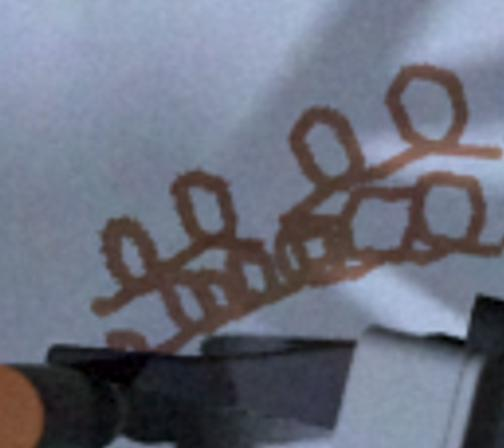

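Request:
move(
  target=[
    [0,0,0,0,0,0,1, 0,0,0,0.002575,0,0.003257,-1],
    [0,0,0,0,0,0,1, 0,0,0,0.005213,0,0.010342,-1],
    [0,0,0,0,0,0,1, 0,0,0,0.007553,0,0.01361,-1],
    [0,0,0,0,0,0,1, 0,0,0,0.010907,0,0.019546,-1],
    [0,0,0,0,0,0,1, 0,0,0,0.00563,0,0.009983,-1],
    [0,0,0,0,0,0,1, 0,0,0,0.002423,0,0.007325,-1],
    [0,0,0,0,0,0,1, 0,0,0,-0.000215,0,0.00024,-1],
    [0,0,0,0,0,0,1, 0,0,0,-0.002555,0,-0.003028,-1],
    [0,0,0,0,0,0,1, 0,0,0,-0.005909,0,-0.008964,-1],
    [0,0,0,0,0,0,1, 0,0,0,-0.000632,0,0.000599,-1],
  ],
  speed=0.06,
  blend=[0.001,0.001,0.001,0.001,0.001,0.001,0.001,0.001,0.001,0],
)

Request:
move(
  target=[
    [0,0,0,0,0,0,1, 0,0,0,0.002602,0,0.000809,-1],
    [0,0,0,0,0,0,1, 0,0,0,0.006294,0,0.009076,-1],
    [0,0,0,0,0,0,1, 0,0,0,0.009496,0,0.013512,-1],
    [0,0,0,0,0,0,1, 0,0,0,0.013869,0,0.02148,-1],
    [0,0,0,0,0,0,1, 0,0,0,0.008367,0,0.012312,-1],
    [0,0,0,0,0,0,1, 0,0,0,0.00366,0,0.008575,-1],
    [0,0,0,0,0,0,1, 0,0,0,-0.000032,0,0.000308,-1],
    [0,0,0,0,0,0,1, 0,0,0,-0.003234,0,-0.004128,-1],
    [0,0,0,0,0,0,1, 0,0,0,-0.007607,0,-0.012096,-1],
    [0,0,0,0,0,0,1, 0,0,0,-0.002105,0,-0.002928,-1],
  ],
  speed=0.06,
  blend=[0.001,0.001,0.001,0.001,0.001,0.001,0.001,0.001,0.001,0],
)

Request:
move(
  target=[
    [0,0,0,0,0,0,1, 0,0,0,0.004181,0,-0.001555,-1],
    [0,0,0,0,0,0,1, 0,0,0,0.009252,0,0.002928,-1],
    [0,0,0,0,0,0,1, 0,0,0,0.013569,0,0.011965,-1],
    [0,0,0,0,0,0,1, 0,0,0,0.017278,0,0.017089,-1],
    [0,0,0,0,0,0,1, 0,0,0,0.022231,0,0.026061,-1],
    [0,0,0,0,0,0,1, 0,0,0,0.016577,0,0.01692,-1],
    [0,0,0,0,0,0,1, 0,0,0,0.01096,0,0.01227,-1],
    [0,0,0,0,0,0,1, 0,0,0,0.006643,0,0.003233,-1],
    [0,0,0,0,0,0,1, 0,0,0,0.002934,0,-0.001891,-1],
    [0,0,0,0,0,0,1, 0,0,0,-0.002019,0,-0.010863,-1],
    [0,0,0,0,0,0,1, 0,0,0,0.003635,0,-0.001722,-1],
  ],
  speed=0.06,
  blend=[0.001,0.001,0.001,0.001,0.001,0.001,0.001,0.001,0.001,0.001,0],
)

Request:
move(
  target=[
    [0,0,0,0,0,0,1, 0,0,0,0.00625,0,0.001425,-1],
    [0,0,0,0,0,0,1, 0,0,0,0.011582,0,0.006372,-1],
    [0,0,0,0,0,0,1, 0,0,0,0.016104,0,0.01571,-1],
    [0,0,0,0,0,0,1, 0,0,0,0.019981,0,0.021044,-1],
    [0,0,0,0,0,0,1, 0,0,0,0.025131,0,0.030149,-1],
    [0,0,0,0,0,0,1, 0,0,0,0.019432,0,0.020829,-1],
    [0,0,0,0,0,0,1, 0,0,0,0.013522,0,0.015642,-1],
    [0,0,0,0,0,0,1, 0,0,0,0.009,0,0.006304,-1],
    [0,0,0,0,0,0,1, 0,0,0,0.005123,0,0.00097,-1],
    [0,0,0,0,0,0,1, 0,0,0,-0.000027,0,-0.008135,-1],
    [0,0,0,0,0,0,1, 0,0,0,0.005672,0,0.001185,-1],
  ],
  speed=0.06,
  blend=[0.001,0.001,0.001,0.001,0.001,0.001,0.001,0.001,0.001,0.001,0],
)

Request:
move(
  target=[
    [0,0,0,0,0,0,1, 0,0,0,-0.006621,0,-0.013982,-1],
    [0,0,0,0,0,0,1, 0,0,0,-0.011754,0,-0.023519,-1],
    [0,0,0,0,0,0,1, 0,0,0,-0.005871,0,-0.014317,-1],
    [0,0,0,0,0,0,1, 0,0,0,0.000441,0,-0.008979,-1],
    [0,0,0,0,0,0,1, 0,0,0,0.005151,0,0.000572,-1],
    [0,0,0,0,0,0,1, 0,0,0,0.009137,0,0.006132,-1],
    [0,0,0,0,0,0,1, 0,0,0,0.01427,0,0.015669,-1],
    [0,0,0,0,0,0,1, 0,0,0,0.008387,0,0.006467,-1],
    [0,0,0,0,0,0,1, 0,0,0,0.002075,0,0.001129,-1],
    [0,0,0,0,0,0,1, 0,0,0,-0.002635,0,-0.008422,-1],
    [0,0,0,0,0,0,1, 0,0,0,-0.006621,0,-0.013982,-1],
  ],
  speed=0.06,
  blend=[0.001,0.001,0.001,0.001,0.001,0.001,0.001,0.001,0.001,0.001,0],
)

Request:
move(
  target=[
    [0,0,0,0,0,0,1, 0,0,-0.03,0,0,0,-1],
    [0,0,0,0,0,0,1, 0,0,-0.05,0,0,-0.2,-1],
  ],
  speed=[0.3,0.8],
  blend=[0.05,0],
  cameras=["cam_above"],
)

Request:
zoom_image(
  camera="cam_above",
  region=[240, 230, 330, 310],
)

Scene clock: 514.60 s.
left_arm: end_effector_position=(+0.3943, +0.3349, +0.1104) grip_measured=+1.000 grip_effort_nm=0.00 end_effector_quat_wxyz=(+0.619, -0.006, +0.785, +0.003) | right_arm: end_effector_position=(+0.3409, +0.0960, +0.0672) grip_measured=-0.642 grip_effort_nm=-1.03 end_effector_quat_wxyz=(+0.554, -0.440, +0.550, +0.443)
Joint names: [wrist pitch, wrist roll, shoulder, wrist yaw, elbow, waist]
Joint positions: left_arm=[1.014 -0.014 1.582 -0.052 0.332 -0.05 0.094] | right_arm=[1.365 0.005 2.427 -0.65 1.072 0.715 0.017]
Joint torques (N m): left_arm=[1.67 0.03 -6.42 -0.03 5.2 -0.03] | right_arm=[1.54 -0.07 -8.27 0.16 5.67 0.46]
Heat: left arm: 44 °C; right arm: 42 °C.
Joint targets: left_arm=[1.021 -0.015 1.574 -0.052 0.340 -0.050] | right_arm=[1.366 0.000 2.438 -0.636 1.092 0.721]
move: done

Scene clock: 520.77 s.
left_arm: end_effector_position=(+0.3943, +0.3349, +0.1104) grip_measured=+1.000 grip_effort_nm=0.00 end_effector_quat_wxyz=(+0.619, -0.006, +0.785, +0.003) | right_arm: end_effector_position=(+0.3406, +0.0945, +0.0673) grip_measured=-0.642 grip_effort_nm=-1.03 end_effector_quat_wxyz=(+0.552, -0.443, +0.547, +0.446)
Joint names: [wrist pitch, wrist roll, shoulder, wrist yaw, elbow, waist]
Joint positions: left_arm=[1.014 -0.014 1.582 -0.052 0.332 -0.05 0.094] | right_arm=[1.365 0.005 2.427 -0.668 1.072 0.708 0.017]
Joint torques (N m): left_arm=[1.65 0.03 -6.32 -0.07 5.11 -0.09] | right_arm=[1.54 -0.06 -8.25 0.15 5.68 0.47]
Heat: left arm: 44 °C; right arm: 42 °C.
Joint targets: left_arm=[1.021 -0.015 1.574 -0.052 0.340 -0.050] | right_arm=[1.366 0.000 2.438 -0.654 1.092 0.715]
move: done

Scene clock: 528.53 s.
left_arm: end_effector_position=(+0.3943, +0.3349, +0.1104) grip_measured=+1.000 grip_effort_nm=0.00 end_effector_quat_wxyz=(+0.619, -0.006, +0.785, +0.003) | right_arm: end_effector_position=(+0.3477, +0.0919, +0.0673) grip_measured=-0.642 grip_effort_nm=-1.03 end_effector_quat_wxyz=(+0.560, -0.433, +0.555, +0.437)
Joint names: [wrist pitch, wrist roll, shoulder, wrist yaw, elbow, waist]
Joint positions: left_arm=[1.014 -0.014 1.582 -0.052 0.332 -0.05 0.094] | right_arm=[1.365 0.005 2.427 -0.637 1.072 0.705 0.017]
Joint torques (N m): left_arm=[1.67 0.03 -6.48 -0.03 5.19 0.05] | right_arm=[1.54 -0.06 -8.27 0.14 5.68 0.5]
Heat: left arm: 44 °C; right arm: 42 °C.
Joint targets: left_arm=[1.021 -0.015 1.574 -0.052 0.340 -0.050] | right_arm=[1.366 0.000 2.438 -0.623 1.092 0.711]
move: done

Scene clock: 536.83 s.
left_arm: end_effector_position=(+0.3943, +0.3349, +0.1104) grip_measured=+1.000 grip_effort_nm=0.00 end_effector_quat_wxyz=(+0.619, -0.006, +0.785, +0.003) | right_arm: end_effector_position=(+0.3549, +0.0905, +0.0674) grip_measured=-0.642 grip_effort_nm=-1.03 end_effector_quat_wxyz=(+0.570, -0.421, +0.565, +0.424)
Joint names: [wrist pitch, wrist roll, shoulder, wrist yaw, elbow, waist]
Joint positions: left_arm=[1.014 -0.014 1.582 -0.052 0.332 -0.05 0.094] | right_arm=[1.366 0.005 2.427 -0.589 1.072 0.707 0.017]
Joint torques (N m): left_arm=[1.7 0.03 -6.34 -0.05 5.3 -0.13] | right_arm=[1.56 -0.06 -8.28 0.13 5.7 0.51]
Heat: left arm: 44 °C; right arm: 42 °C.
Joint targets: left_arm=[1.021 -0.015 1.574 -0.052 0.340 -0.050] | right_arm=[1.366 0.000 2.438 -0.575 1.092 0.713]
move: done

Scene clock: 545.50 s.
left_arm: end_effector_position=(+0.3943, +0.3349, +0.1104) grip_measured=+1.000 grip_effort_nm=0.00 end_effector_quat_wxyz=(+0.619, -0.006, +0.785, +0.003) | right_arm: end_effector_position=(+0.3570, +0.0855, +0.0674) grip_measured=-0.642 grip_effort_nm=-1.03 end_effector_quat_wxyz=(+0.566, -0.425, +0.561, +0.428)
Joint names: [wrist pitch, wrist roll, shoulder, wrist yaw, elbow, waist]
Joint positions: left_arm=[1.014 -0.014 1.582 -0.052 0.332 -0.05 0.094] | right_arm=[1.366 0.005 2.427 -0.623 1.072 0.689 0.017]
Joint torques (N m): left_arm=[1.67 0.03 -6.46 -0.05 5.24 0.06] | right_arm=[1.55 -0.06 -8.28 -0.09 5.68 -0.57]
Heat: left arm: 44 °C; right arm: 43 °C.
Joint targets: left_arm=[1.021 -0.015 1.574 -0.052 0.340 -0.050] | right_arm=[1.366 0.000 2.438 -0.631 1.092 0.682]
move: done

Scene clock: 547.03 s.
left_arm: end_effector_position=(+0.3943, +0.3349, +0.1104) grip_measured=+1.000 grip_effort_nm=0.00 end_effector_quat_wxyz=(+0.619, -0.006, +0.785, +0.003) | right_arm: end_effector_position=(+0.5077, -0.1152, +0.0976) grip_measured=-0.642 grip_effort_nm=-1.03 end_effector_quat_wxyz=(+0.666, -0.293, +0.623, +0.287)
Joint names: [wrist pitch, wrist roll, shoulder, wrist yaw, elbow, waist]
Joint positions: left_arm=[1.014 -0.014 1.582 -0.052 0.332 -0.05 0.094] | right_arm=[1.361 0.005 2.368 -0.628 1.072 0.234 0.017]
Joint torques (N m): left_arm=[1.66 0.05 -6.34 -0.06 5.12 -0.05] | right_arm=[1.57 -0.07 -12.11 -0.01 5.97 0.24]
Heat: left arm: 44 °C; right arm: 42 °C.
Joint targets: left_arm=[1.021 -0.015 1.574 -0.052 0.340 -0.050] | right_arm=[1.366 0.000 2.327 -0.631 1.092 0.237]
move: off_target (right_arm); blend cut to 0.0334 rad at target 1; right_arm: the shoulder is farthest, 0.041 rad from its target
Images, in order (width x height): cam_above 672x504.

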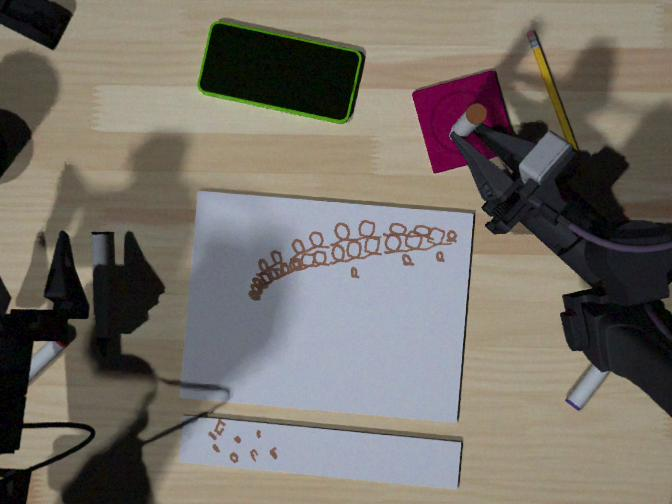

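Scaled by 5.600 from the camera's 672x504 image, which has a finer 960x720 frame.

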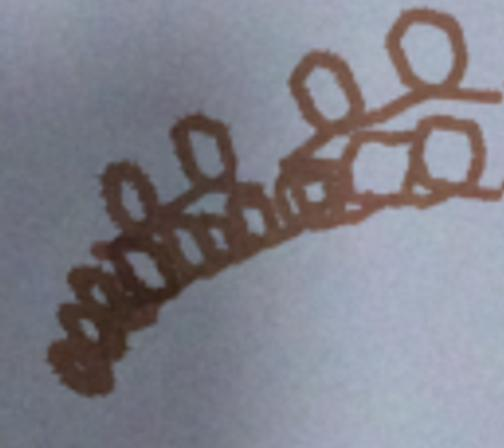

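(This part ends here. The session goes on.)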